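# Rest cable runway end on landing board's blue band

## Task

Place the far end of the cable runway on the landing board so it sits between the board's two lugs with its tip on the blue band. The landing board has to rest across its whole width on both trestles, sticking out only slightly past the trestle nearest its blue-band end.

## Robot and tools

Setup: four Kinova Gen3 arms (arm1 to arm4), each ending in a five-finger right hand. Everything is given in one scene frame in metres, with the origin on the floor and +z up. Foot (base_link) poses, each foot facing its own +x: arm1 (-1.002, -0.480, 0.792), arm2 (-0.301, 0.520, 0.768), arm3 (0.619, -0.542, 0.801), arm4 (1.222, 0.498, 0.836). Arms 1 and 3 stand on the -y side, arms 2 and 4 on the +y side. The tables under the arms have their tops at z=0.750. Reach is roughly 1.06 m from the joint-1 axis.

Hand frame: the hand point lies 0.045 m ahead of the palm. Its +z runs along the straightened fingers, +y points out of the palm, and +x runs across the palm away from the thumb. Straight fingers extend 0.06 to 0.07 m past the point. A wrist bracket and the wrist camera are on the little-finger side.

Tool move: one action for any subset of arm1, arm2, arm3, arm4, plus an optional cameras list. Each arm gets its own object, which may contain:
- joints: a map from joint name to an absolute target. joint1_rad to joint7_rad are radians (joint1, 3, 5, 7: -6.283 to 6.283; joint2: -2.249 to 2.249; joint4: -2.579 to 2.579; joint6: -2.099 to 2.099). Hand keys use a -1 to 1 scale: hand_little, hand_ring, hand_middle, hand_index and hand_thumb_bend are +1 straight/open and -1 curled; hand_thumb_turn is +1 beside the palm and -1 across in front of it. hand_force_limit (-1 to 1, mapping to about 0 to 10 N at the fingertip, 15 N for the thumb) and hand_speed (-0.96 to 1) are settings, not motions.
- target: seven numbers [x, y, z, qw, qx, qy, qz], an absolute hand-point pose in the scene frame (metres, then a unit quaternion w first), written the way the result's hand line prints it. The hand travels in a straight line from its current hand_target toward it. When target is used, joints may hold only the hand_ keys.
- speed: top hand speed in m/s, 0.002 to 0.5, default 0.25; turning is capped at twice that value in rad/s.
- min_time_s: 0.1 to 8 s, the shortest duration for that arm's joint motions.
All parts of an action start at once. Hand paths do not avoid obstacles or other arms, may overshoot speed near a straight arm, lag and wander, and stop after 10 s. No action runs longer than 15 s. A move with no action just reports full state and all images.

Cameras: arm1_cam_wrist, arm2_cam_wrist, arm3_cam_wrist, arm4_cam_wrist, cam_high, cam_low, or "all"; [] means none. Images are 672x504 pixels.

Tool wait: seconds (0 to 10), optional cameras; commands nothing new. Tool zoom_image: camera plus region [x0, y0, x1, y1] in pixels from the top-left of that camera's most recent image, no more than 504 wide or tall. Tool show_instructions: shows the reference image(s). Tool finished_scene: ends the scene for good (scene 1), so call it only when the board and runway are settled correctly.

Reading results: the move line lists arms that received a motion; "as last shown" marks an arm left out, whose status reads "not commanded". Per-joint statuses: done (within tolerance; a hand is done within 1 cm and 2 degrees), off_target (resting short, maybe still pushing), time_out (gave up and holds where it is), not_followed / "joint command not followed" / "pose unreachable" (a safety check held the arm back; a dropped hand target must be resent). hand_stopped_by gives six words in the order little, ring, middle, index, thumb_bend, thumb_turn: moving, target, force, stalled or fault. The *_load_n values are fingertip forces in N, positive when the finger is pushed open; a grip that slips shows as loads falling near 0. Joint velocities are rad/s; "within noise" means the arm is still. Joint torques and Flange force (end-effector x y z) reveal contacts and held loads. MOTOR HOT warns of heat; OVER-TEMPERATURE FAULT means the arm sags for 30 to 60 s, after which keys marked limit_stop_at_motor_heat need resending.

Gripping: each finger motor only starts when its target changes by at least 0.002, and locks on reaching the target or hitting hand_force_limit. The scene begins with force limit 0 and hand_speed -0.8, so raise the force limit before grasping. Close slowly (hand_speed -0.94 or lower) for a controlled grip. To tighten, raise the limit and send a more closed target; to release, send a more open one. Thumb turned to -1 lets the hand wrap objects about 0.035 to 0.065 m thick.

Cautions: a hard squeeze between two robots ends the scene in failure, and never close fingers on another arm's fingers. Keep arms apart when working together on the board or runway. A hit that overloads joint torque stops that arm for 10 s and skips its remaining commands; wrist joints 5 to 7 are weak (about 23 to 27 N m) and give way under heavy or levered loads. The arm keeps pushing after contact, so back off rather than press. Do not drop or knock anything off the work area or onto the floor, do not release moving parts, and avoid slams, even small drops, and long outstretched holds that heat motors. Loose objects may get an occasional small push from outside. If a call in a reply is refused or hits a stop, the rest of that reply's motion calls are not carried out. Between calls the arms keep holding the last command.

Each tool is called after ">>>" as name([rows], argument=value, ...), one row to a line, values as JSON.

Reference images:

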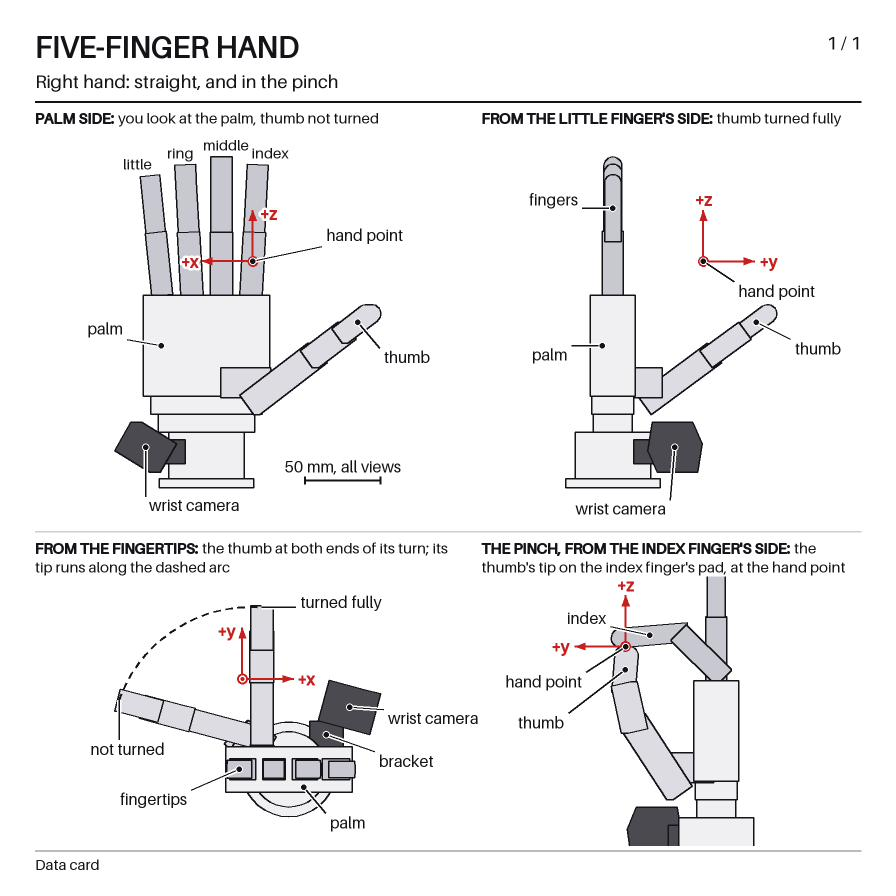

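## Session

>>> move()

Scene clock: 0.00 s.
Joint torques (N m): no reading
Motor temperatures (°C): arm1=[31 31 27 28 41 38 38] | arm2=[31 29 25 30 35 37 35] | arm3=[32 33 30 31 33 37 39] | arm4=[32 30 31 26 39 35 37]
Flange force (N): no reading
Joint velocities: within noise
arm1.joint_positions: joint1_rad=-0.047 joint2_rad=-0.363 joint3_rad=-0.061 joint4_rad=+1.518 joint5_rad=-0.039 joint6_rad=+1.949 joint7_rad=-1.788 hand_little=+1.000 hand_ring=+1.000 hand_middle=+1.000 hand_index=+1.000 hand_thumb_turn=+1.000 hand_thumb_bend=+1.000 hand_force_limit=+0.000 hand_speed=-0.800
arm1.joint_status: not commanded
arm1.hand_stopped_by: target,target,target,target,target,target
arm1.little_load_n: 0.0
arm1.ring_load_n: 0.0
arm1.middle_load_n: 0.0
arm1.index_load_n: 0.0
arm1.thumb_bend_load_n: 0.0
arm1.thumb_turn_load_n: 0.0
arm1.hand: x=-1.0346 y=-0.2815 z=+1.2756 quat_wxyz=(-0.004, +0.609, -0.793, -0.015) (m; scene frame)
arm1.hand_target: x=-1.0346 y=-0.2815 z=+1.2756 quat_wxyz=(-0.004, +0.609, -0.793, -0.015) (m; scene frame)
arm1.hand_status: not commanded
arm2.joint_positions: joint1_rad=-0.495 joint2_rad=-0.404 joint3_rad=-0.111 joint4_rad=+1.478 joint5_rad=-0.037 joint6_rad=+2.015 joint7_rad=-2.120 hand_little=+1.000 hand_ring=+1.000 hand_middle=+1.000 hand_index=+1.000 hand_thumb_turn=+1.000 hand_thumb_bend=+1.000 hand_force_limit=+0.000 hand_speed=-0.800
arm2.joint_status: not commanded
arm2.hand_stopped_by: target,target,target,target,target,target
arm2.little_load_n: 0.0
arm2.ring_load_n: 0.0
arm2.middle_load_n: 0.0
arm2.index_load_n: 0.0
arm2.thumb_bend_load_n: 0.0
arm2.thumb_turn_load_n: 0.0
arm2.hand: x=-0.1969 y=+0.3685 z=+1.2711 quat_wxyz=(-0.026, -0.727, -0.686, +0.005) (m; scene frame)
arm2.hand_target: x=-0.1969 y=+0.3685 z=+1.2711 quat_wxyz=(-0.026, -0.727, -0.686, +0.005) (m; scene frame)
arm2.hand_status: not commanded
arm3.joint_positions: joint1_rad=+0.393 joint2_rad=-0.477 joint3_rad=-0.108 joint4_rad=+1.554 joint5_rad=-0.059 joint6_rad=+1.939 joint7_rad=-2.126 hand_little=+1.000 hand_ring=+1.000 hand_middle=+1.000 hand_index=+1.000 hand_thumb_turn=+1.000 hand_thumb_bend=+1.000 hand_force_limit=+0.000 hand_speed=-0.800
arm3.joint_status: not commanded
arm3.hand_stopped_by: target,target,target,target,target,target
arm3.little_load_n: 0.0
arm3.ring_load_n: 0.0
arm3.middle_load_n: 0.0
arm3.index_load_n: 0.0
arm3.thumb_bend_load_n: 0.0
arm3.thumb_turn_load_n: 0.0
arm3.hand: x=+0.6040 y=-0.3616 z=+1.2968 quat_wxyz=(-0.029, +0.447, -0.892, -0.057) (m; scene frame)
arm3.hand_target: x=+0.6040 y=-0.3616 z=+1.2968 quat_wxyz=(-0.029, +0.447, -0.892, -0.057) (m; scene frame)
arm3.hand_status: not commanded
arm4.joint_positions: joint1_rad=+0.330 joint2_rad=-0.437 joint3_rad=-0.116 joint4_rad=+1.562 joint5_rad=-0.002 joint6_rad=+1.942 joint7_rad=-1.892 hand_little=+1.000 hand_ring=+1.000 hand_middle=+1.000 hand_index=+1.000 hand_thumb_turn=+1.000 hand_thumb_bend=+1.000 hand_force_limit=+0.000 hand_speed=-0.800
arm4.joint_status: not commanded
arm4.hand_stopped_by: target,target,target,target,target,target
arm4.little_load_n: 0.0
arm4.ring_load_n: 0.0
arm4.middle_load_n: 0.0
arm4.index_load_n: 0.0
arm4.thumb_bend_load_n: 0.0
arm4.thumb_turn_load_n: 0.0
arm4.hand: x=+1.2360 y=+0.3268 z=+1.3210 quat_wxyz=(-0.022, -0.835, -0.548, +0.043) (m; scene frame)
arm4.hand_target: x=+1.2360 y=+0.3268 z=+1.3210 quat_wxyz=(-0.022, -0.835, -0.548, +0.043) (m; scene frame)
arm4.hand_status: not commanded
pictures: arm1_cam_wrist, arm2_cam_wrist, arm3_cam_wrist, arm4_cam_wrist, cam_high, cam_low

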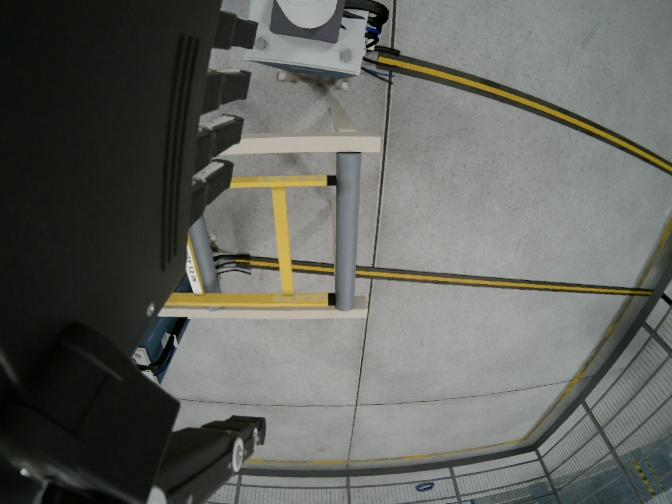

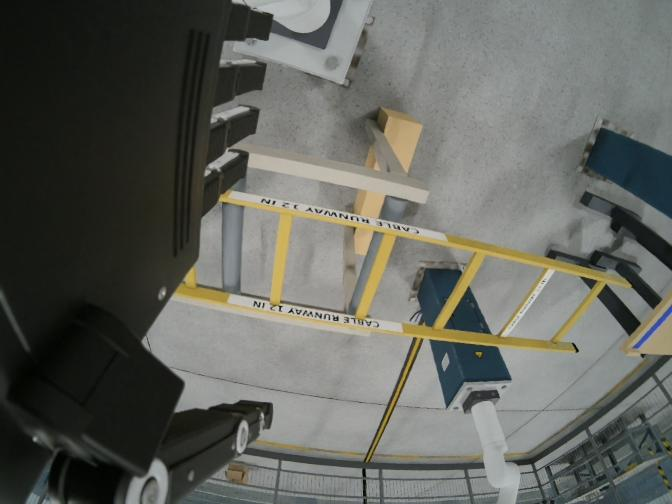

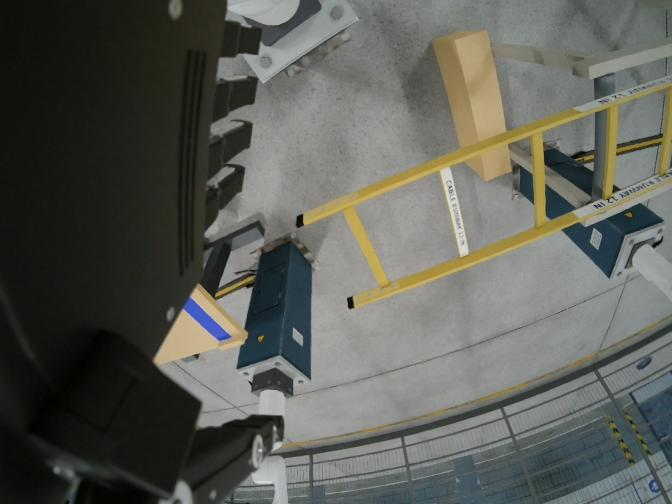

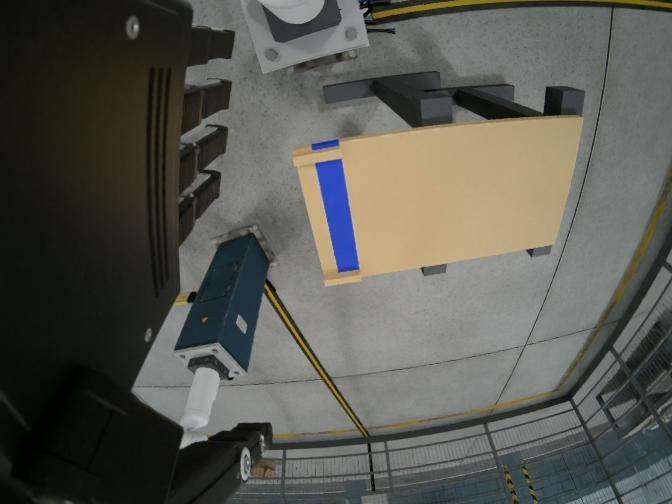

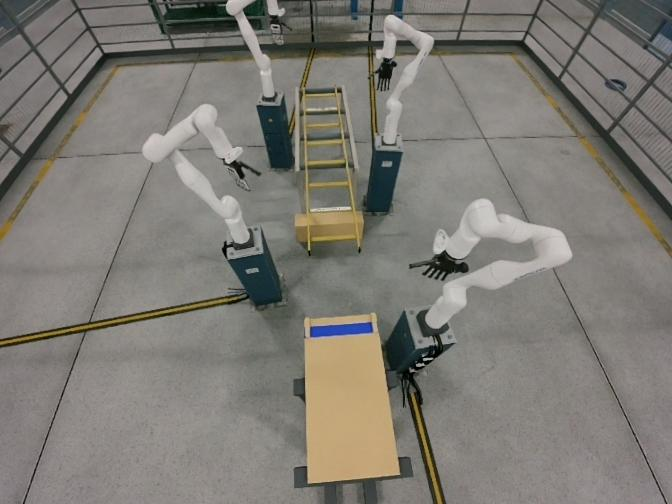

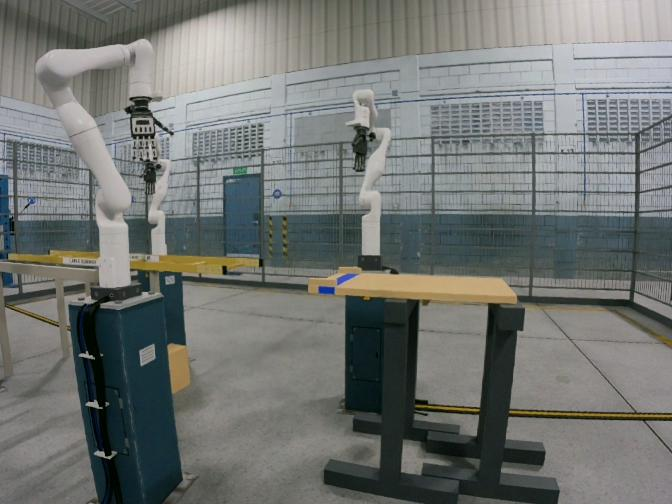

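>>> zoom_image(camera="cam_high", region=[220, 60, 480, 255])

>>> zoom_image(camera="cam_high", region=[220, 250, 480, 504])

>>> zoom_image(camera="cam_low", region=[0, 200, 300, 425])

>>> zoom_image(camera="cam_low", region=[280, 240, 580, 504])

>>> zoom_image(camera="arm1_cam_wrist", region=[120, 100, 420, 350])

>>> zoom_image(camera="arm2_cam_wrist", region=[150, 80, 650, 400])

>>> zoom_image(camera="arm3_cam_wrist", region=[150, 20, 650, 400])

>>> zoom_image(camera="arm4_cam_wrist", region=[200, 50, 600, 350])

Scaled by 1.938.

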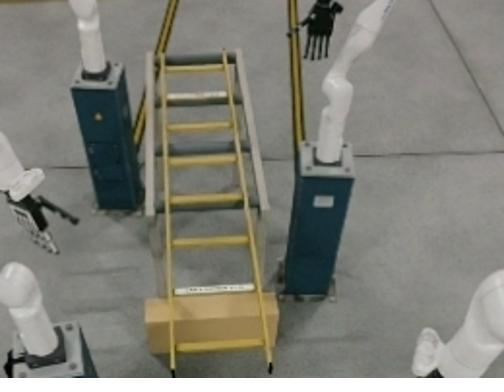

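Scaled by 1.938.

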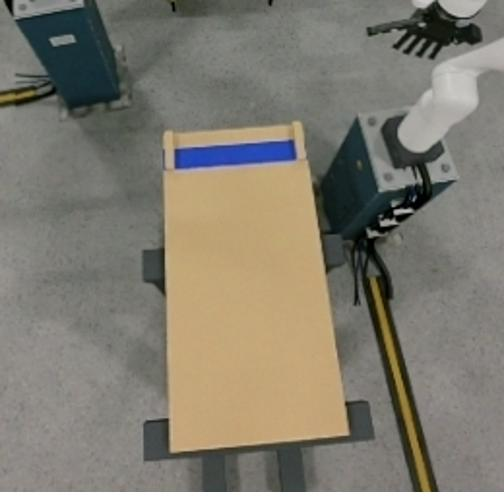

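Scaled by 1.680.

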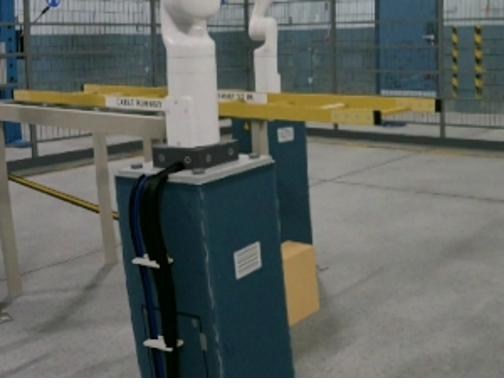

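Scaled by 1.680.

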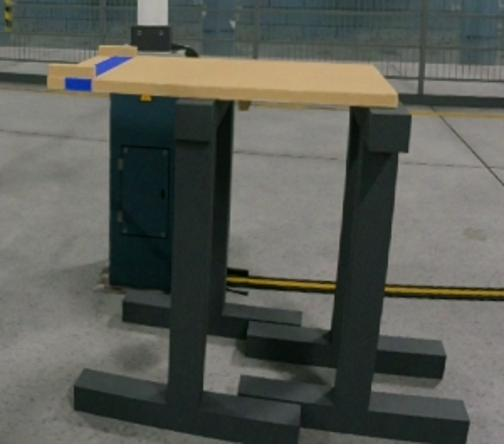

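Scaled by 1.680 from the camera's image (finer frame: 960x720).

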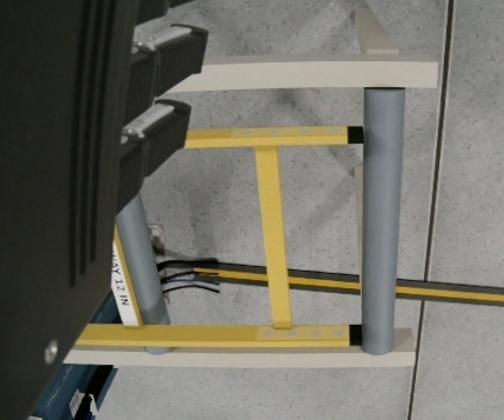

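Scaled by 1.008 from the camera's image (finer frame: 960x720).

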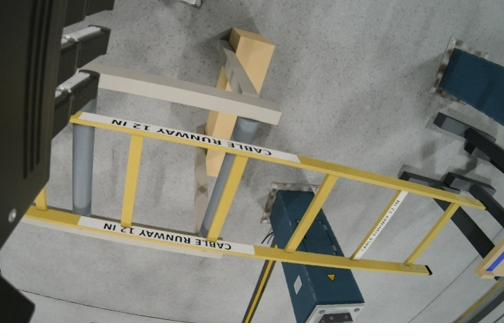

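Scaled by 1.008 from the camera's image (finer frame: 960x720).

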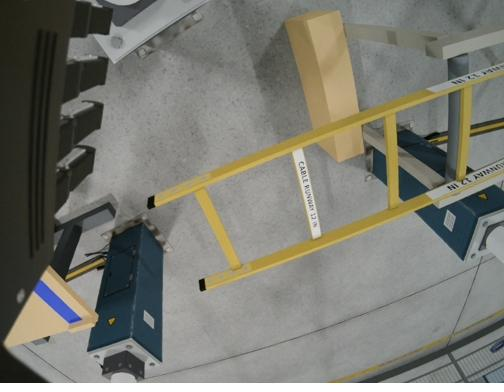

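Scaled by 1.260 from the camera's image (finer frame: 960x720).

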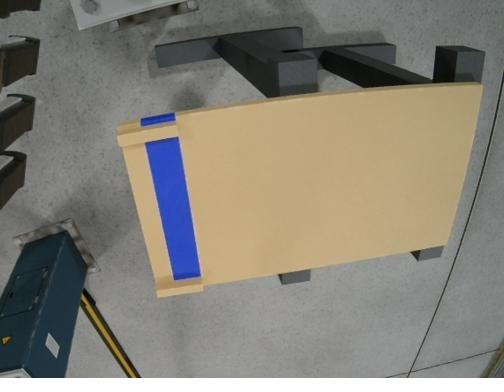

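>>> move(arm4={"joints": {"joint7_rad": 1.65}}, arm3={"joints": {"joint7_rad": 1.3, "joint1_rad": 0.1}})

>>> move(arm4={"target": [1.0, 0.02, 1.1, 0, 0.7071, -0.7071, 0]}, arm3={"target": [0.35, -0.01, 1.15, 0, 0.7071, 0.7071, 0]}, cameras=["all"])

Scene clock: 7.53 s.
Joint torques (N m): arm1=[-1.45 0.7 1.54 -6.73 -0.17 0.1 -0.09] | arm2=[0.72 1.5 0.27 -7.89 0.32 -0.11 -0.52] | arm3=[-0.54 1.94 1.41 -10.45 -0.31 0.13 0.01] | arm4=[0.72 0.94 0.4 -9.29 0.34 -0.59 -0.33]
Motor temperatures (°C): arm1=[31 31 27 28 41 38 38] | arm2=[31 29 25 30 35 37 35] | arm3=[32 33 30 31 33 37 39] | arm4=[32 30 31 26 39 35 37]
Flange force (N): arm1=[3.0 4.1 -1.2] | arm2=[2.7 -2.5 4.3] | arm3=[-4.2 -2.9 13.2] | arm4=[-2.8 -0.3 6.1]
move: arm3 done; arm4 done
Joint velocities: within noise
arm1, arm2: as last shown
arm3.joint_positions: joint1_rad=+0.100 joint2_rad=-0.477 joint3_rad=-0.108 joint4_rad=+1.554 joint5_rad=-0.059 joint6_rad=+1.939 joint7_rad=+1.300 hand_little=+1.000 hand_ring=+1.000 hand_middle=+1.000 hand_index=+1.000 hand_thumb_turn=+1.000 hand_thumb_bend=+1.000 hand_force_limit=+0.000 hand_speed=-0.800
arm3.joint_status: all done
arm3.hand_stopped_by: target,target,target,target,target,target
arm3.little_load_n: -0.5
arm3.ring_load_n: 0.0
arm3.middle_load_n: 0.0
arm3.index_load_n: 0.0
arm3.thumb_bend_load_n: 0.0
arm3.thumb_turn_load_n: 0.0
arm3.hand: x=+0.6558 y=-0.4581 z=+1.2830 quat_wxyz=(-0.057, +0.728, +0.682, +0.030)
arm3.hand_target: x=+0.6558 y=-0.4581 z=+1.2830 quat_wxyz=(-0.057, +0.728, +0.682, +0.030)
arm3.hand_status: not commanded
arm4.joint_positions: joint1_rad=+0.330 joint2_rad=-0.437 joint3_rad=-0.116 joint4_rad=+1.562 joint5_rad=-0.002 joint6_rad=+1.942 joint7_rad=+1.650 hand_little=+1.000 hand_ring=+1.000 hand_middle=+1.000 hand_index=+1.000 hand_thumb_turn=+1.000 hand_thumb_bend=+1.000 hand_force_limit=+0.000 hand_speed=-0.800
arm4.joint_status: all done
arm4.hand_stopped_by: target,target,target,target,target,target
arm4.little_load_n: 0.0
arm4.ring_load_n: 0.0
arm4.middle_load_n: 0.0
arm4.index_load_n: 0.0
arm4.thumb_bend_load_n: 0.0
arm4.thumb_turn_load_n: 0.0
arm4.hand: x=+1.1331 y=+0.4102 z=+1.3188 quat_wxyz=(+0.047, +0.703, -0.709, +0.013)
arm4.hand_target: x=+1.1331 y=+0.4102 z=+1.3188 quat_wxyz=(+0.047, +0.703, -0.709, +0.013)
arm4.hand_status: not commanded
pictures: none

Scene clock: 10.80 s.
Joint torques (N m): arm1=[-1.45 0.77 1.57 -6.72 -0.16 0.1 -0.12] | arm2=[0.71 1.5 0.28 -7.88 0.31 -0.14 -0.52] | arm3=[-0.51 -21.88 1.73 -9.7 -0.27 0.2 0.02] | arm4=[0.52 -18.79 0.51 -9.81 0.32 -0.4 -0.28]
Motor temperatures (°C): arm1=[31 31 27 28 41 38 38] | arm2=[31 29 25 30 35 37 35] | arm3=[32 33 30 31 33 37 39] | arm4=[32 30 31 26 39 35 37]
Flange force (N): arm1=[3.1 4.1 -1.2] | arm2=[2.7 -2.5 4.1] | arm3=no reading | arm4=[-5.6 -2.5 3.6]
move: arm3 off_target; arm4 done
Joint velocities: arm1=[within noise] | arm2=[within noise] | arm3=[0 0.001 0.013 0 -0.014 -0.001 0.001] | arm4=[within noise]
arm1, arm2: as last shown
arm3.joint_positions: joint1_rad=-0.388 joint2_rad=+1.001 joint3_rad=-0.370 joint4_rad=+0.035 joint5_rad=+0.378 joint6_rad=+2.028 joint7_rad=+1.006 hand_little=+1.000 hand_ring=+1.000 hand_middle=+1.000 hand_index=+1.000 hand_thumb_turn=+1.000 hand_thumb_bend=+1.000 hand_force_limit=+0.000 hand_speed=-0.800
arm3.joint_status: not commanded
arm3.hand_stopped_by: target,target,target,target,target,target
arm3.little_load_n: 0.0
arm3.ring_load_n: 0.0
arm3.middle_load_n: 0.0
arm3.index_load_n: 0.0
arm3.thumb_bend_load_n: 0.0
arm3.thumb_turn_load_n: 0.0
arm3.hand: x=+0.3505 y=-0.0108 z=+1.1494 quat_wxyz=(-0.042, +0.702, +0.710, +0.014)
arm3.hand_target: x=+0.3505 y=-0.0108 z=+1.1494 quat_wxyz=(-0.042, +0.702, +0.710, +0.014)
arm3.hand_status: off_target (0.001 m and 5.2 deg from the pose sent, 0.559 m and 8.3 deg at the start; a joint's target at an end of its range on 18 of 98 steps)
arm4.joint_positions: joint1_rad=+0.383 joint2_rad=+0.585 joint3_rad=+0.007 joint4_rad=+1.168 joint5_rad=+0.006 joint6_rad=+1.403 joint7_rad=+1.822 hand_little=+1.000 hand_ring=+1.000 hand_middle=+1.000 hand_index=+1.000 hand_thumb_turn=+1.000 hand_thumb_bend=+1.000 hand_force_limit=+0.000 hand_speed=-0.800
arm4.joint_status: not commanded
arm4.hand_stopped_by: target,target,target,target,target,target
arm4.little_load_n: 0.0
arm4.ring_load_n: 0.0
arm4.middle_load_n: 0.0
arm4.index_load_n: 0.0
arm4.thumb_bend_load_n: 0.0
arm4.thumb_turn_load_n: 0.0
arm4.hand: x=+1.0000 y=+0.0200 z=+1.1000 quat_wxyz=(+0.000, +0.707, -0.707, +0.000)
arm4.hand_target: x=+1.0000 y=+0.0200 z=+1.1000 quat_wxyz=(+0.000, +0.707, -0.707, +0.000)
arm4.hand_status: done (0.000 m and 0.0 deg from the pose sent, 0.467 m and 5.6 deg at the start)
pictures: arm1_cam_wrist, arm2_cam_wrist, arm3_cam_wrist, arm4_cam_wrist, cam_high, cam_low
arm3_cam_wrist: T_world_to_cam=[[0.97041, 0.24144, 0.00327, -0.33386], [0.21678, -0.8771, 0.42861, -0.58357], [0.10635, -0.41522, -0.90348, 1.11572]] pos_world=[0.33182, 0.03202, 1.25925]
arm4_cam_wrist: T_world_to_cam=[[-0.96657, -0.25039, 0.05523, 0.90731], [-0.1857, 0.83213, 0.52257, -0.40286], [-0.1768, 0.49484, -0.85081, 1.21956]] pos_world=[1.01779, -0.04108, 1.19802]

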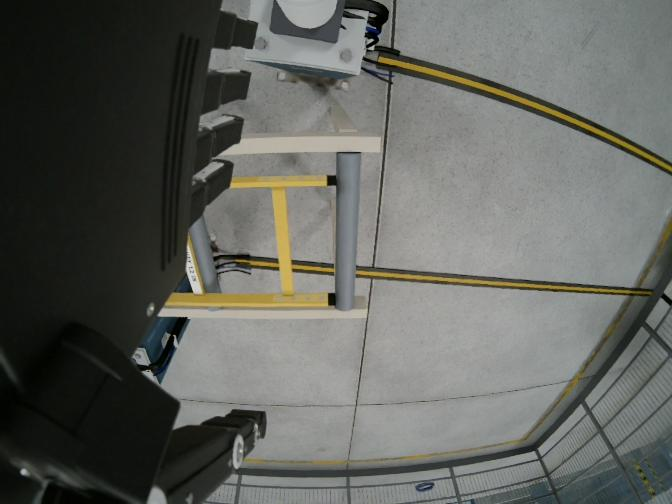

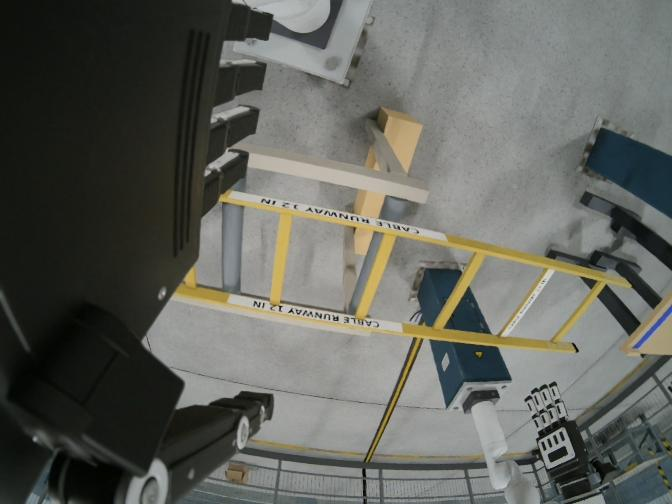

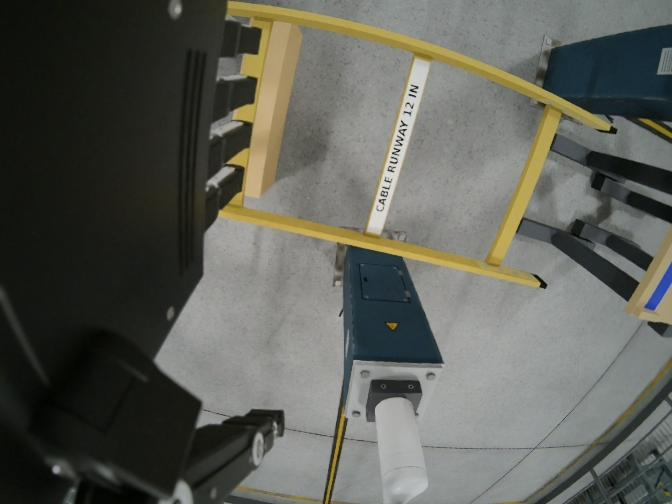

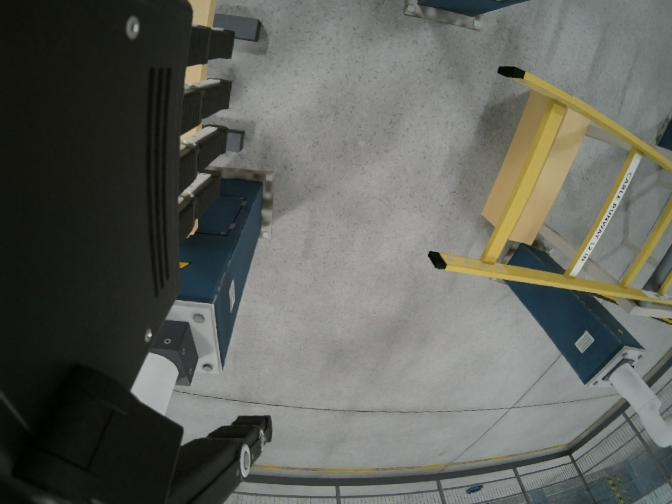

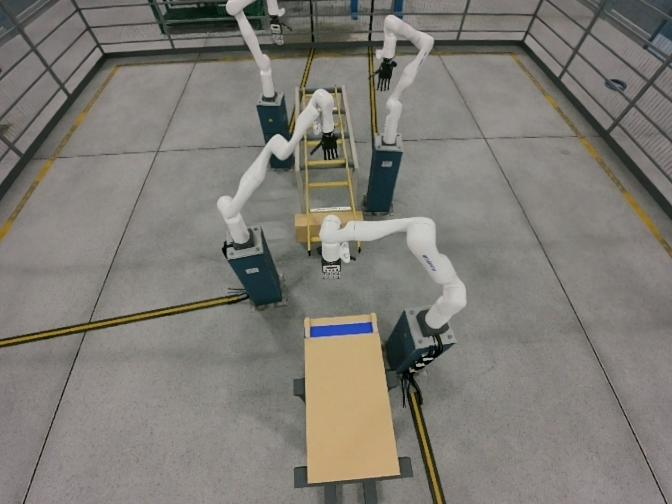

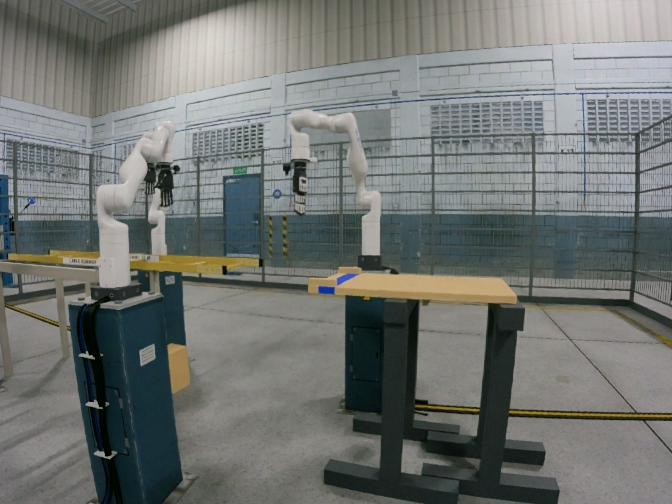

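>>> zoom_image(camera="arm3_cam_wrist", region=[360, 60, 640, 300])

>>> zoom_image(camera="arm4_cam_wrist", region=[400, 50, 672, 320])

>>> zoom_image(camera="cam_low", region=[140, 230, 300, 300])

Scaled by 1.800 from the camera's image (finer frame: 960x720).

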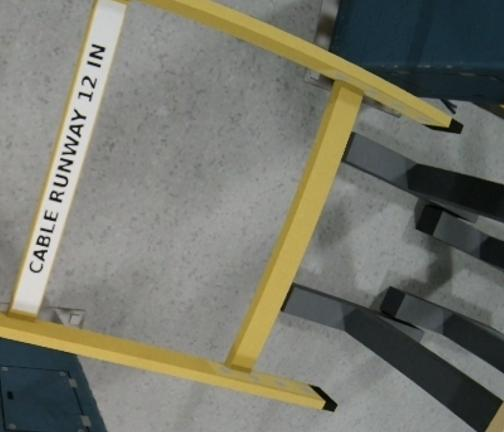

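Scaled by 1.853 from the camera's image (finer frame: 960x720).

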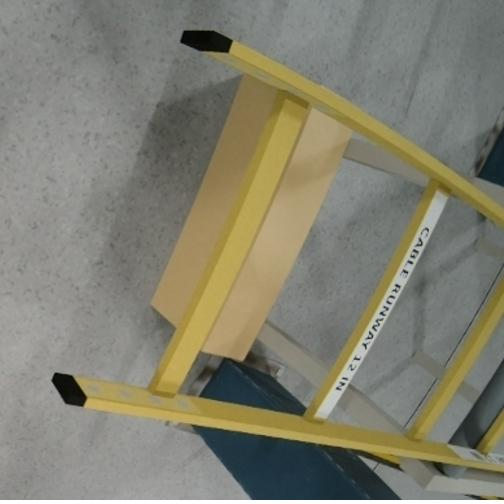

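Scaled by 3.150.

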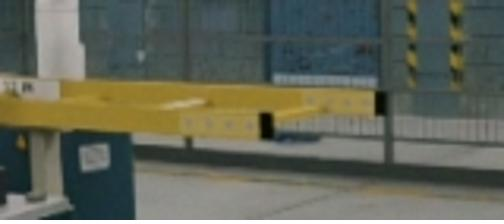

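>>> move(arm4={"target": [1.0, 0.02, 0.72, 0, 0.7071, -0.7071, 0], "speed": 0.2}, arm3={"target": [0.35, -0.01, 1.0, 0, 0.7071, 0.7071, 0], "speed": 0.15})

>>> move(arm4={"target": [1.075, 0.02, 0.72, 0, 0.7071, -0.7071, 0], "speed": 0.1}, cameras=["cam_high", "cam_low", "arm3_cam_wrist", "arm4_cam_wrist"])

Scene clock: 13.77 s.
Joint torques (N m): arm1=[-1.54 0.76 1.55 -6.73 -0.16 0.11 -0.11] | arm2=[0.67 1.46 0.26 -7.9 0.31 -0.14 -0.5] | arm3=[-0.61 -22.16 0 -10.61 -0.29 0.48 0.01] | arm4=[0.49 -21.65 0.55 -5.84 0.31 -0.35 -0.31]
Motor temperatures (°C): arm1=[31 31 27 28 41 38 38] | arm2=[31 29 25 30 35 37 35] | arm3=[32 33 30 31 33 37 39] | arm4=[32 30 31 26 39 35 37]
Flange force (N): arm1=[3.1 4.1 -1.1] | arm2=[2.7 -2.5 4.2] | arm3=[-27.2 17.0 9.9] | arm4=[-4.6 -2.5 -0.4]
move: arm3 done; arm4 done
Joint velocities: within noise
arm1, arm2: as last shown
arm3.joint_positions: joint1_rad=-0.267 joint2_rad=+0.967 joint3_rad=-0.420 joint4_rad=+0.659 joint5_rad=+0.345 joint6_rad=+1.568 joint7_rad=+0.870 hand_little=+1.000 hand_ring=+1.000 hand_middle=+1.000 hand_index=+1.000 hand_thumb_turn=+1.000 hand_thumb_bend=+1.000 hand_force_limit=+0.000 hand_speed=-0.800
arm3.joint_status: not commanded
arm3.hand_stopped_by: target,target,target,target,target,target
arm3.little_load_n: 0.0
arm3.ring_load_n: 0.0
arm3.middle_load_n: 0.0
arm3.index_load_n: 0.0
arm3.thumb_bend_load_n: 0.0
arm3.thumb_turn_load_n: 0.0
arm3.hand: x=+0.3500 y=-0.0100 z=+1.0000 quat_wxyz=(+0.000, +0.707, +0.707, +0.000)
arm3.hand_target: x=+0.3500 y=-0.0100 z=+1.0000 quat_wxyz=(+0.000, +0.707, +0.707, +0.000)
arm3.hand_status: done (0.000 m and 0.0 deg from the pose sent, 0.149 m and 5.2 deg at the start)
arm4.joint_positions: joint1_rad=+0.396 joint2_rad=+1.115 joint3_rad=-0.005 joint4_rad=+1.498 joint5_rad=+0.028 joint6_rad=+0.543 joint7_rad=+1.805 hand_little=+1.000 hand_ring=+1.000 hand_middle=+1.000 hand_index=+1.000 hand_thumb_turn=+1.000 hand_thumb_bend=+1.000 hand_force_limit=+0.000 hand_speed=-0.800
arm4.joint_status: not commanded
arm4.hand_stopped_by: target,target,target,target,target,target
arm4.little_load_n: 0.0
arm4.ring_load_n: 0.0
arm4.middle_load_n: 0.0
arm4.index_load_n: 0.0
arm4.thumb_bend_load_n: 0.0
arm4.thumb_turn_load_n: 0.0
arm4.hand: x=+1.0000 y=+0.0200 z=+0.7200 quat_wxyz=(+0.000, +0.707, -0.707, +0.000)
arm4.hand_target: x=+1.0000 y=+0.0200 z=+0.7200 quat_wxyz=(+0.000, +0.707, -0.707, +0.000)
arm4.hand_status: done (0.000 m and 0.0 deg from the pose sent, 0.380 m and 0.0 deg at the start)
pictures: none

Scene clock: 15.03 s.
Joint torques (N m): arm1=[-1.56 0.8 1.58 -6.67 -0.13 0.11 -0.07] | arm2=[0.69 1.47 0.27 -7.89 0.33 -0.15 -0.52] | arm3=[-0.63 -22.18 -0.02 -10.67 -0.29 0.42 0.01] | arm4=[0.56 -21.13 0.68 -5.49 0.28 -0.4 -0.3]
Motor temperatures (°C): arm1=[31 31 27 28 41 38 38] | arm2=[31 29 25 30 35 37 35] | arm3=[32 33 30 31 33 37 39] | arm4=[32 30 31 26 39 35 37]
Flange force (N): arm1=[3.2 4.3 -1.3] | arm2=[2.7 -2.5 4.1] | arm3=[-27.4 17.1 9.9] | arm4=[-4.6 -1.9 -0.4]
move: arm4 done
Joint velocities: within noise
arm1, arm2, arm3: as last shown
arm4.joint_positions: joint1_rad=+0.248 joint2_rad=+1.096 joint3_rad=+0.010 joint4_rad=+1.568 joint5_rad=-0.001 joint6_rad=+0.493 joint7_rad=+1.689 hand_little=+1.000 hand_ring=+1.000 hand_middle=+1.000 hand_index=+1.000 hand_thumb_turn=+1.000 hand_thumb_bend=+1.000 hand_force_limit=+0.000 hand_speed=-0.800
arm4.joint_status: not commanded
arm4.hand_stopped_by: target,target,target,target,target,target
arm4.little_load_n: 0.0
arm4.ring_load_n: 0.0
arm4.middle_load_n: 0.0
arm4.index_load_n: 0.5
arm4.thumb_bend_load_n: 0.0
arm4.thumb_turn_load_n: 0.0
arm4.hand: x=+1.0750 y=+0.0200 z=+0.7200 quat_wxyz=(+0.000, +0.707, -0.707, +0.000)
arm4.hand_target: x=+1.0750 y=+0.0200 z=+0.7200 quat_wxyz=(+0.000, +0.707, -0.707, +0.000)
arm4.hand_status: done (0.000 m and 0.0 deg from the pose sent, 0.075 m and 0.0 deg at the start)
pictures: arm3_cam_wrist, arm4_cam_wrist, cam_high, cam_low
arm3_cam_wrist: T_world_to_cam=[[0.97257, 0.23152, 0.0226, -0.35323], [0.18865, -0.84184, 0.50568, -0.58559], [0.1361, -0.48755, -0.86242, 0.9289]] pos_world=[0.32759, 0.04169, 1.10521]
arm4_cam_wrist: T_world_to_cam=[[-0.96655, -0.25043, 0.05532, 1.00061], [-0.18569, 0.83212, 0.52258, -0.19039], [-0.1769, 0.49483, -0.85079, 0.90959]] pos_world=[1.09269, -0.04108, 0.81802]

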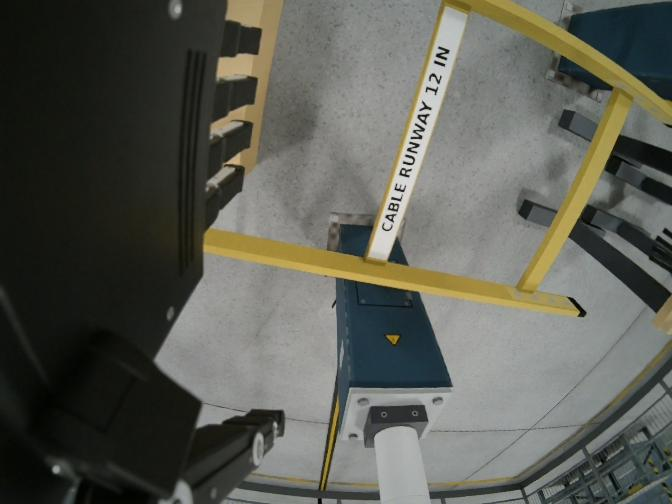

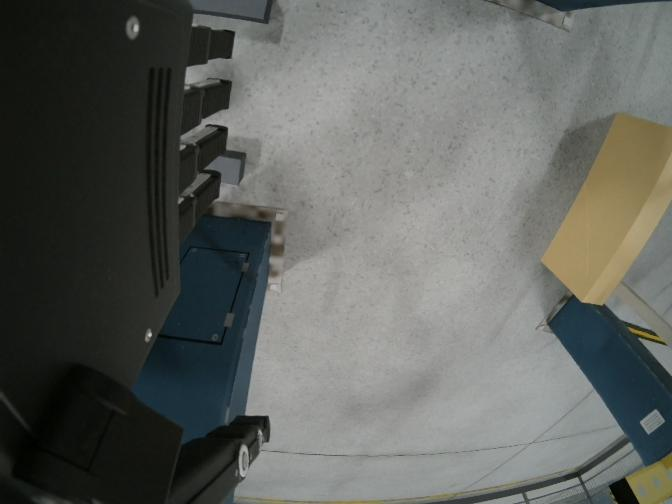

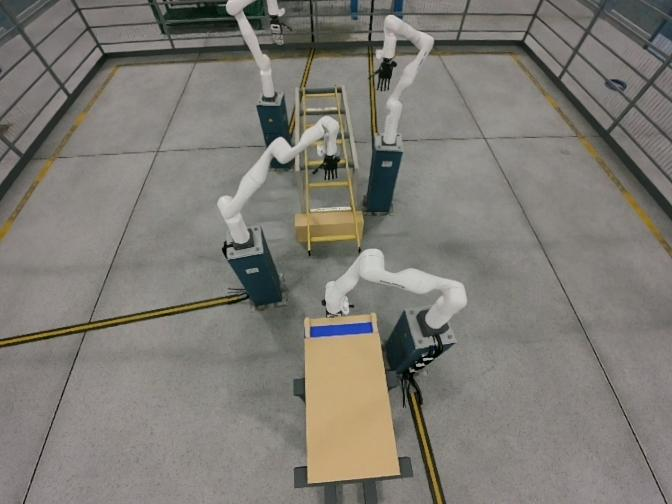

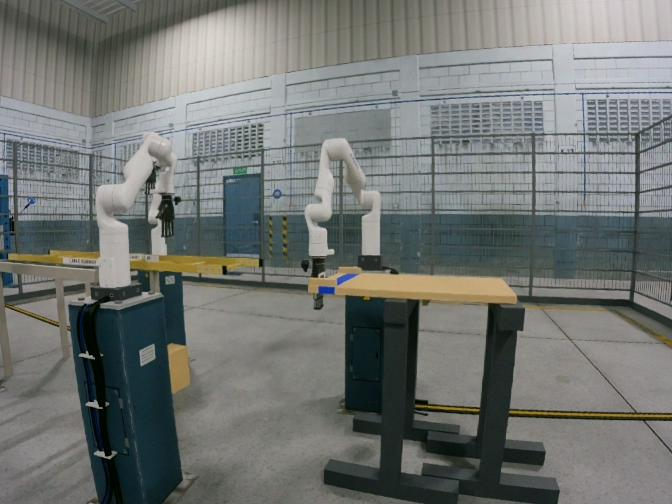

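>>> zoom_image(camera="cam_low", region=[290, 230, 420, 330])

>>> move(arm4={"target": [1.15, 0.02, 0.72, 0, 0.7071, -0.7071, 0], "speed": 0.05}, cameras=["cam_high", "cam_low"])

Scaled by 3.877.

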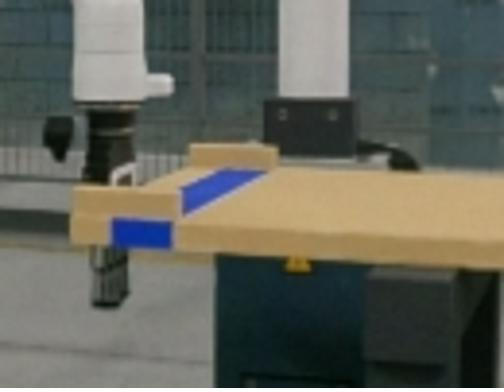

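Scene clock: 17.13 s.
Joint torques (N m): arm1=[-1.54 0.77 1.57 -6.77 -0.19 0.15 -0.12] | arm2=[0.66 1.49 0.26 -7.91 0.33 -0.14 -0.48] | arm3=[-0.63 -22.19 -0.04 -10.69 -0.29 0.44 0.01] | arm4=[-3.33 -21.25 -3.5 -5.59 -1.03 -0.45 -0.6]
Motor temperatures (°C): arm1=[31 31 27 28 41 38 38] | arm2=[31 29 25 30 35 37 35] | arm3=[32 34 30 31 33 37 39] | arm4=[32 30 31 26 39 35 37]
Flange force (N): arm1=[3.1 4.0 -0.8] | arm2=[2.8 -2.4 4.2] | arm3=[-27.5 17.2 10.0] | arm4=[-4.8 7.1 0.0]
move: arm4 done
Joint velocities: within noise
arm1, arm2, arm3: as last shown
arm2.thumb_turn_load_n: 0.5
arm3.thumb_bend_load_n: -0.5
arm4.joint_positions: joint1_rad=+0.093 joint2_rad=+1.090 joint3_rad=+0.025 joint4_rad=+1.595 joint5_rad=-0.037 joint6_rad=+0.473 joint7_rad=+1.573 hand_little=+1.000 hand_ring=+1.000 hand_middle=+1.000 hand_index=+1.000 hand_thumb_turn=+1.000 hand_thumb_bend=+1.000 hand_force_limit=+0.000 hand_speed=-0.800
arm4.joint_status: not commanded
arm4.hand_stopped_by: target,target,target,target,target,target
arm4.little_load_n: 0.0
arm4.ring_load_n: 0.0
arm4.middle_load_n: 0.0
arm4.index_load_n: 0.0
arm4.thumb_bend_load_n: 0.0
arm4.thumb_turn_load_n: 0.0
arm4.hand: x=+1.1500 y=+0.0200 z=+0.7200 quat_wxyz=(+0.000, +0.707, -0.707, +0.000)
arm4.hand_target: x=+1.1500 y=+0.0200 z=+0.7200 quat_wxyz=(+0.000, +0.707, -0.707, +0.000)
arm4.hand_status: done (0.000 m and 0.0 deg from the pose sent, 0.075 m and 0.0 deg at the start)

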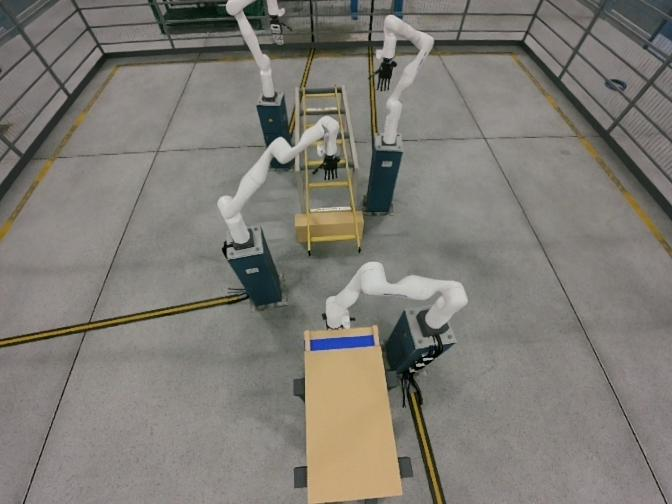

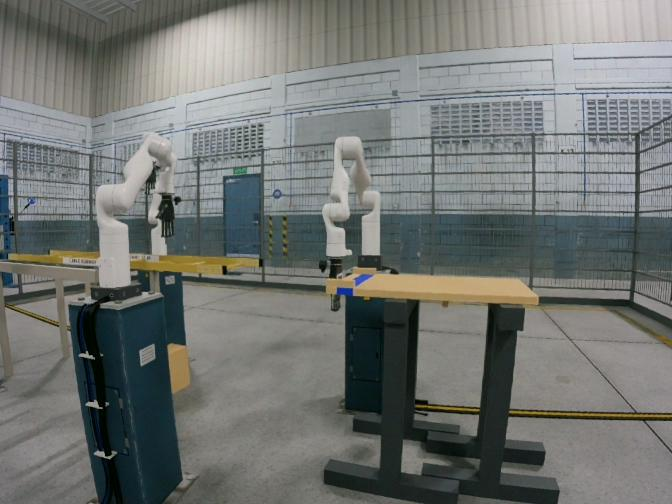

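>>> move(arm4={"target": [1.30, 0.02, 0.72, 0, 0.7071, -0.7071, 0], "speed": 0.07}, cameras=["cam_high", "cam_low", "arm4_cam_wrist"])

>>> zoom_image(camera="cam_low", region=[330, 250, 600, 430])

>>> zoom_image(camera="cam_high", region=[270, 310, 450, 504])

Scene clock: 19.97 s.
Joint torques (N m): arm1=[-1.5 0.75 1.55 -6.73 -0.15 0.13 -0.08] | arm2=[0.64 1.5 0.22 -7.88 0.31 -0.13 -0.52] | arm3=[-0.62 -22.17 -0.02 -10.66 -0.3 0.45 0.01] | arm4=[-2.75 -21.54 -2.48 -6.94 -0.84 -0.95 -0.62]
Motor temperatures (°C): arm1=[31 31 27 28 41 38 38] | arm2=[31 29 25 30 35 37 35] | arm3=[32 34 30 31 33 37 39] | arm4=[32 30 31 26 39 35 37]
Flange force (N): arm1=[3.1 4.2 -1.1] | arm2=[2.6 -2.7 4.2] | arm3=[-27.4 17.1 9.9] | arm4=[-5.7 7.8 -2.1]
move: arm4 done
Joint velocities: within noise
arm1, arm2, arm3: as last shown
arm2.thumb_turn_load_n: 0.0
arm3.thumb_bend_load_n: 0.0
arm4.joint_positions: joint1_rad=-0.212 joint2_rad=+1.113 joint3_rad=+0.060 joint4_rad=+1.522 joint5_rad=-0.106 joint6_rad=+0.526 joint7_rad=+1.342 hand_little=+1.000 hand_ring=+1.000 hand_middle=+1.000 hand_index=+1.000 hand_thumb_turn=+1.000 hand_thumb_bend=+1.000 hand_force_limit=+0.000 hand_speed=-0.800
arm4.joint_status: not commanded
arm4.hand_stopped_by: target,target,target,target,target,target
arm4.little_load_n: 0.0
arm4.ring_load_n: 0.0
arm4.middle_load_n: 0.0
arm4.index_load_n: 0.0
arm4.thumb_bend_load_n: 0.0
arm4.thumb_turn_load_n: 0.0
arm4.hand: x=+1.3000 y=+0.0200 z=+0.7200 quat_wxyz=(+0.000, +0.707, -0.707, +0.000)
arm4.hand_target: x=+1.3000 y=+0.0200 z=+0.7200 quat_wxyz=(+0.000, +0.707, -0.707, +0.000)
arm4.hand_status: done (0.000 m and 0.0 deg from the pose sent, 0.150 m and 0.0 deg at the start)
pictures: arm4_cam_wrist, cam_high, cam_low
arm4_cam_wrist: T_world_to_cam=[[-0.96657, -0.25039, 0.05523, 1.21827], [-0.1857, 0.83213, 0.52257, -0.14857], [-0.1768, 0.49484, -0.85081, 0.9493]] pos_world=[1.31779, -0.04108, 0.81802]

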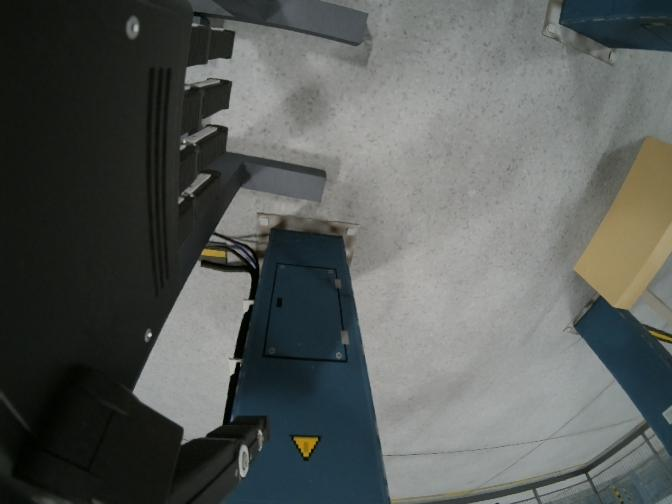

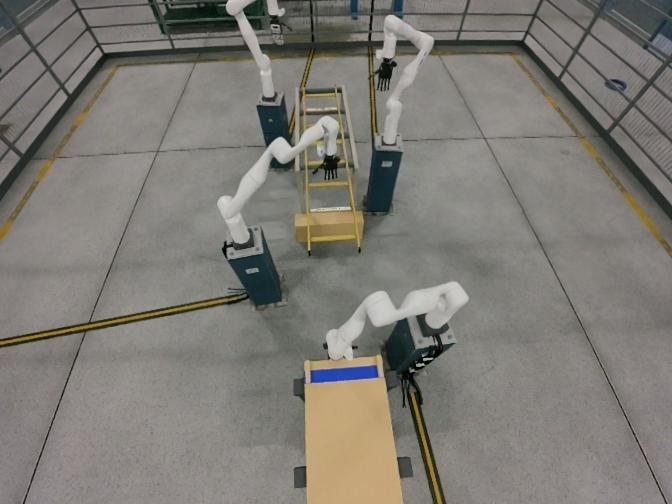

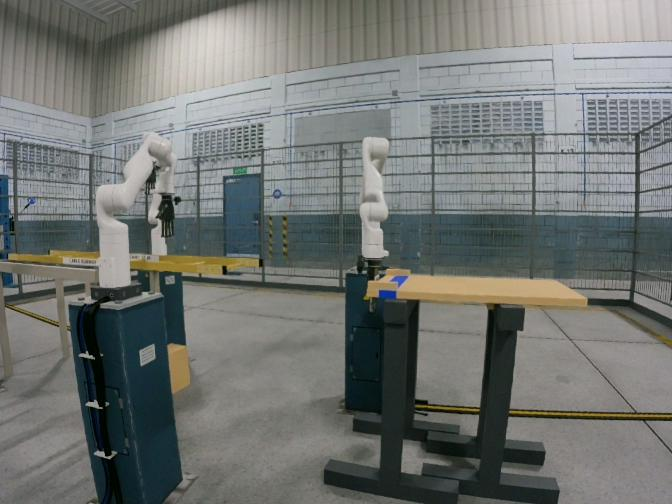

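Scaled by 1.867.

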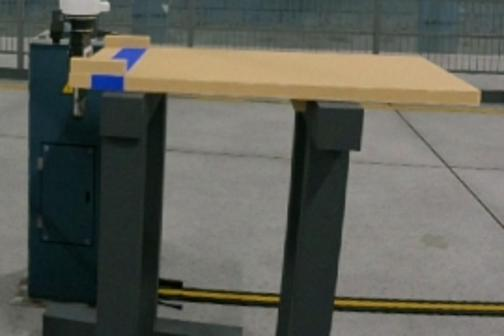

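Scaled by 2.598.

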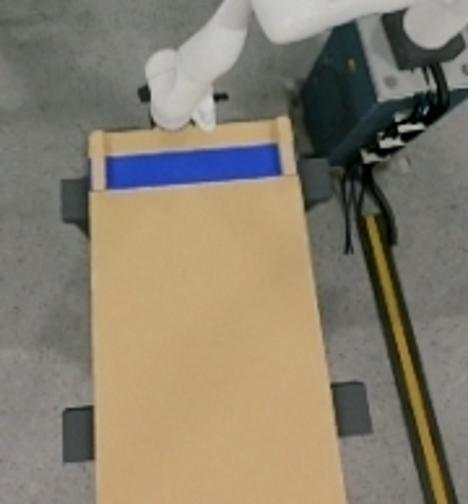

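>>> move(arm4={"target": [1.345, 0.02, 0.72, 0, 0.7071, -0.7071, 0], "speed": 0.05}, cameras=["cam_high", "cam_low"])

>>> zoom_image(camera="cam_low", region=[350, 250, 450, 330])

>>> zoom_image(camera="cam_high", region=[270, 340, 410, 440])

Scene clock: 21.63 s.
Joint torques (N m): arm1=[-1.4 0.78 1.55 -6.75 -0.19 0.11 -0.08] | arm2=[0.68 1.51 0.23 -7.85 0.32 -0.15 -0.52] | arm3=[-0.65 -22.17 -0.05 -10.65 -0.29 0.43 0.03] | arm4=[-11.91 -26.69 -11.41 -12.33 -4 -2.67 -1.14]
Motor temperatures (°C): arm1=[31 31 27 28 41 38 38] | arm2=[31 29 25 30 35 37 35] | arm3=[32 34 30 31 33 37 39] | arm4=[32 30 31 26 39 35 37]
Flange force (N): arm1=[3.2 4.1 -1.0] | arm2=[2.7 -2.6 4.0] | arm3=[-27.3 17.1 9.9] | arm4=[-6.2 27.7 1.0]
move: arm4 done
Joint velocities: within noise
arm1, arm2, arm3: as last shown
arm1.ring_load_n: 0.5
arm2.thumb_turn_load_n: -0.5
arm4.joint_positions: joint1_rad=-0.296 joint2_rad=+1.131 joint3_rad=+0.072 joint4_rad=+1.467 joint5_rad=-0.123 joint6_rad=+0.565 joint7_rad=+1.274 hand_little=+1.000 hand_ring=+1.000 hand_middle=+1.000 hand_index=+1.000 hand_thumb_turn=+1.000 hand_thumb_bend=+1.000 hand_force_limit=+0.000 hand_speed=-0.800
arm4.joint_status: not commanded
arm4.hand_stopped_by: target,target,target,target,target,target
arm4.little_load_n: 0.0
arm4.ring_load_n: 0.0
arm4.middle_load_n: 0.0
arm4.index_load_n: 0.0
arm4.thumb_bend_load_n: 0.0
arm4.thumb_turn_load_n: 0.0
arm4.hand: x=+1.3449 y=+0.0200 z=+0.7200 quat_wxyz=(+0.000, +0.707, -0.707, +0.000)
arm4.hand_target: x=+1.3450 y=+0.0200 z=+0.7200 quat_wxyz=(+0.000, +0.707, -0.707, +0.000)
arm4.hand_status: done (0.000 m and 0.0 deg from the pose sent, 0.045 m and 0.0 deg at the start)

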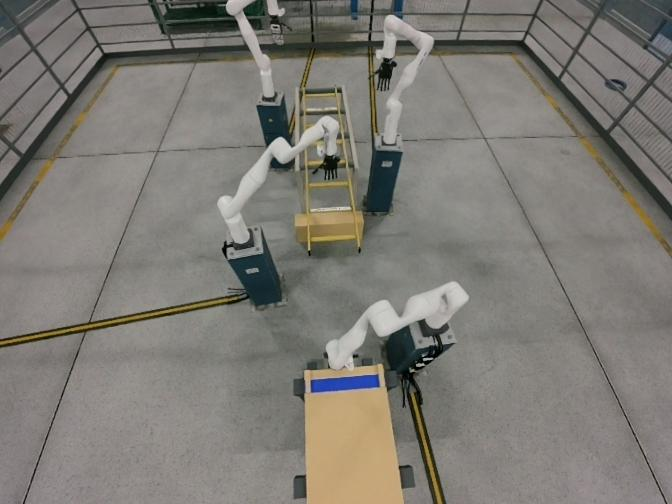

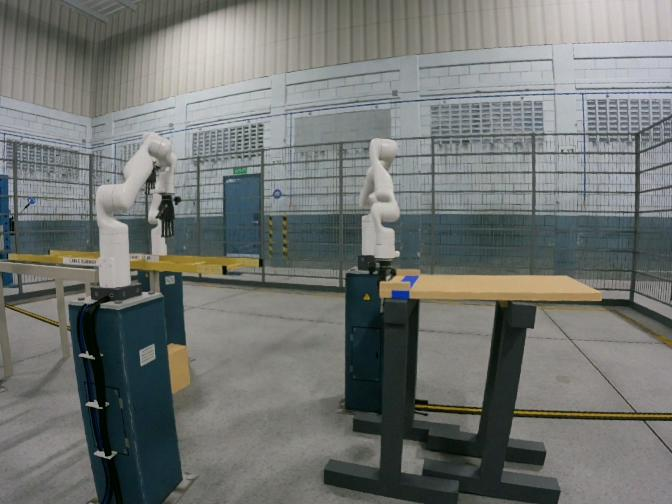

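Scaled by 5.040.

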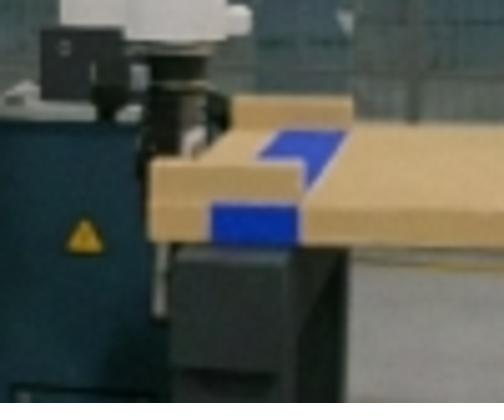

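Scaled by 3.600.

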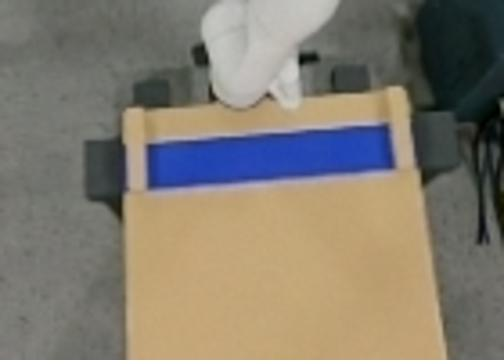

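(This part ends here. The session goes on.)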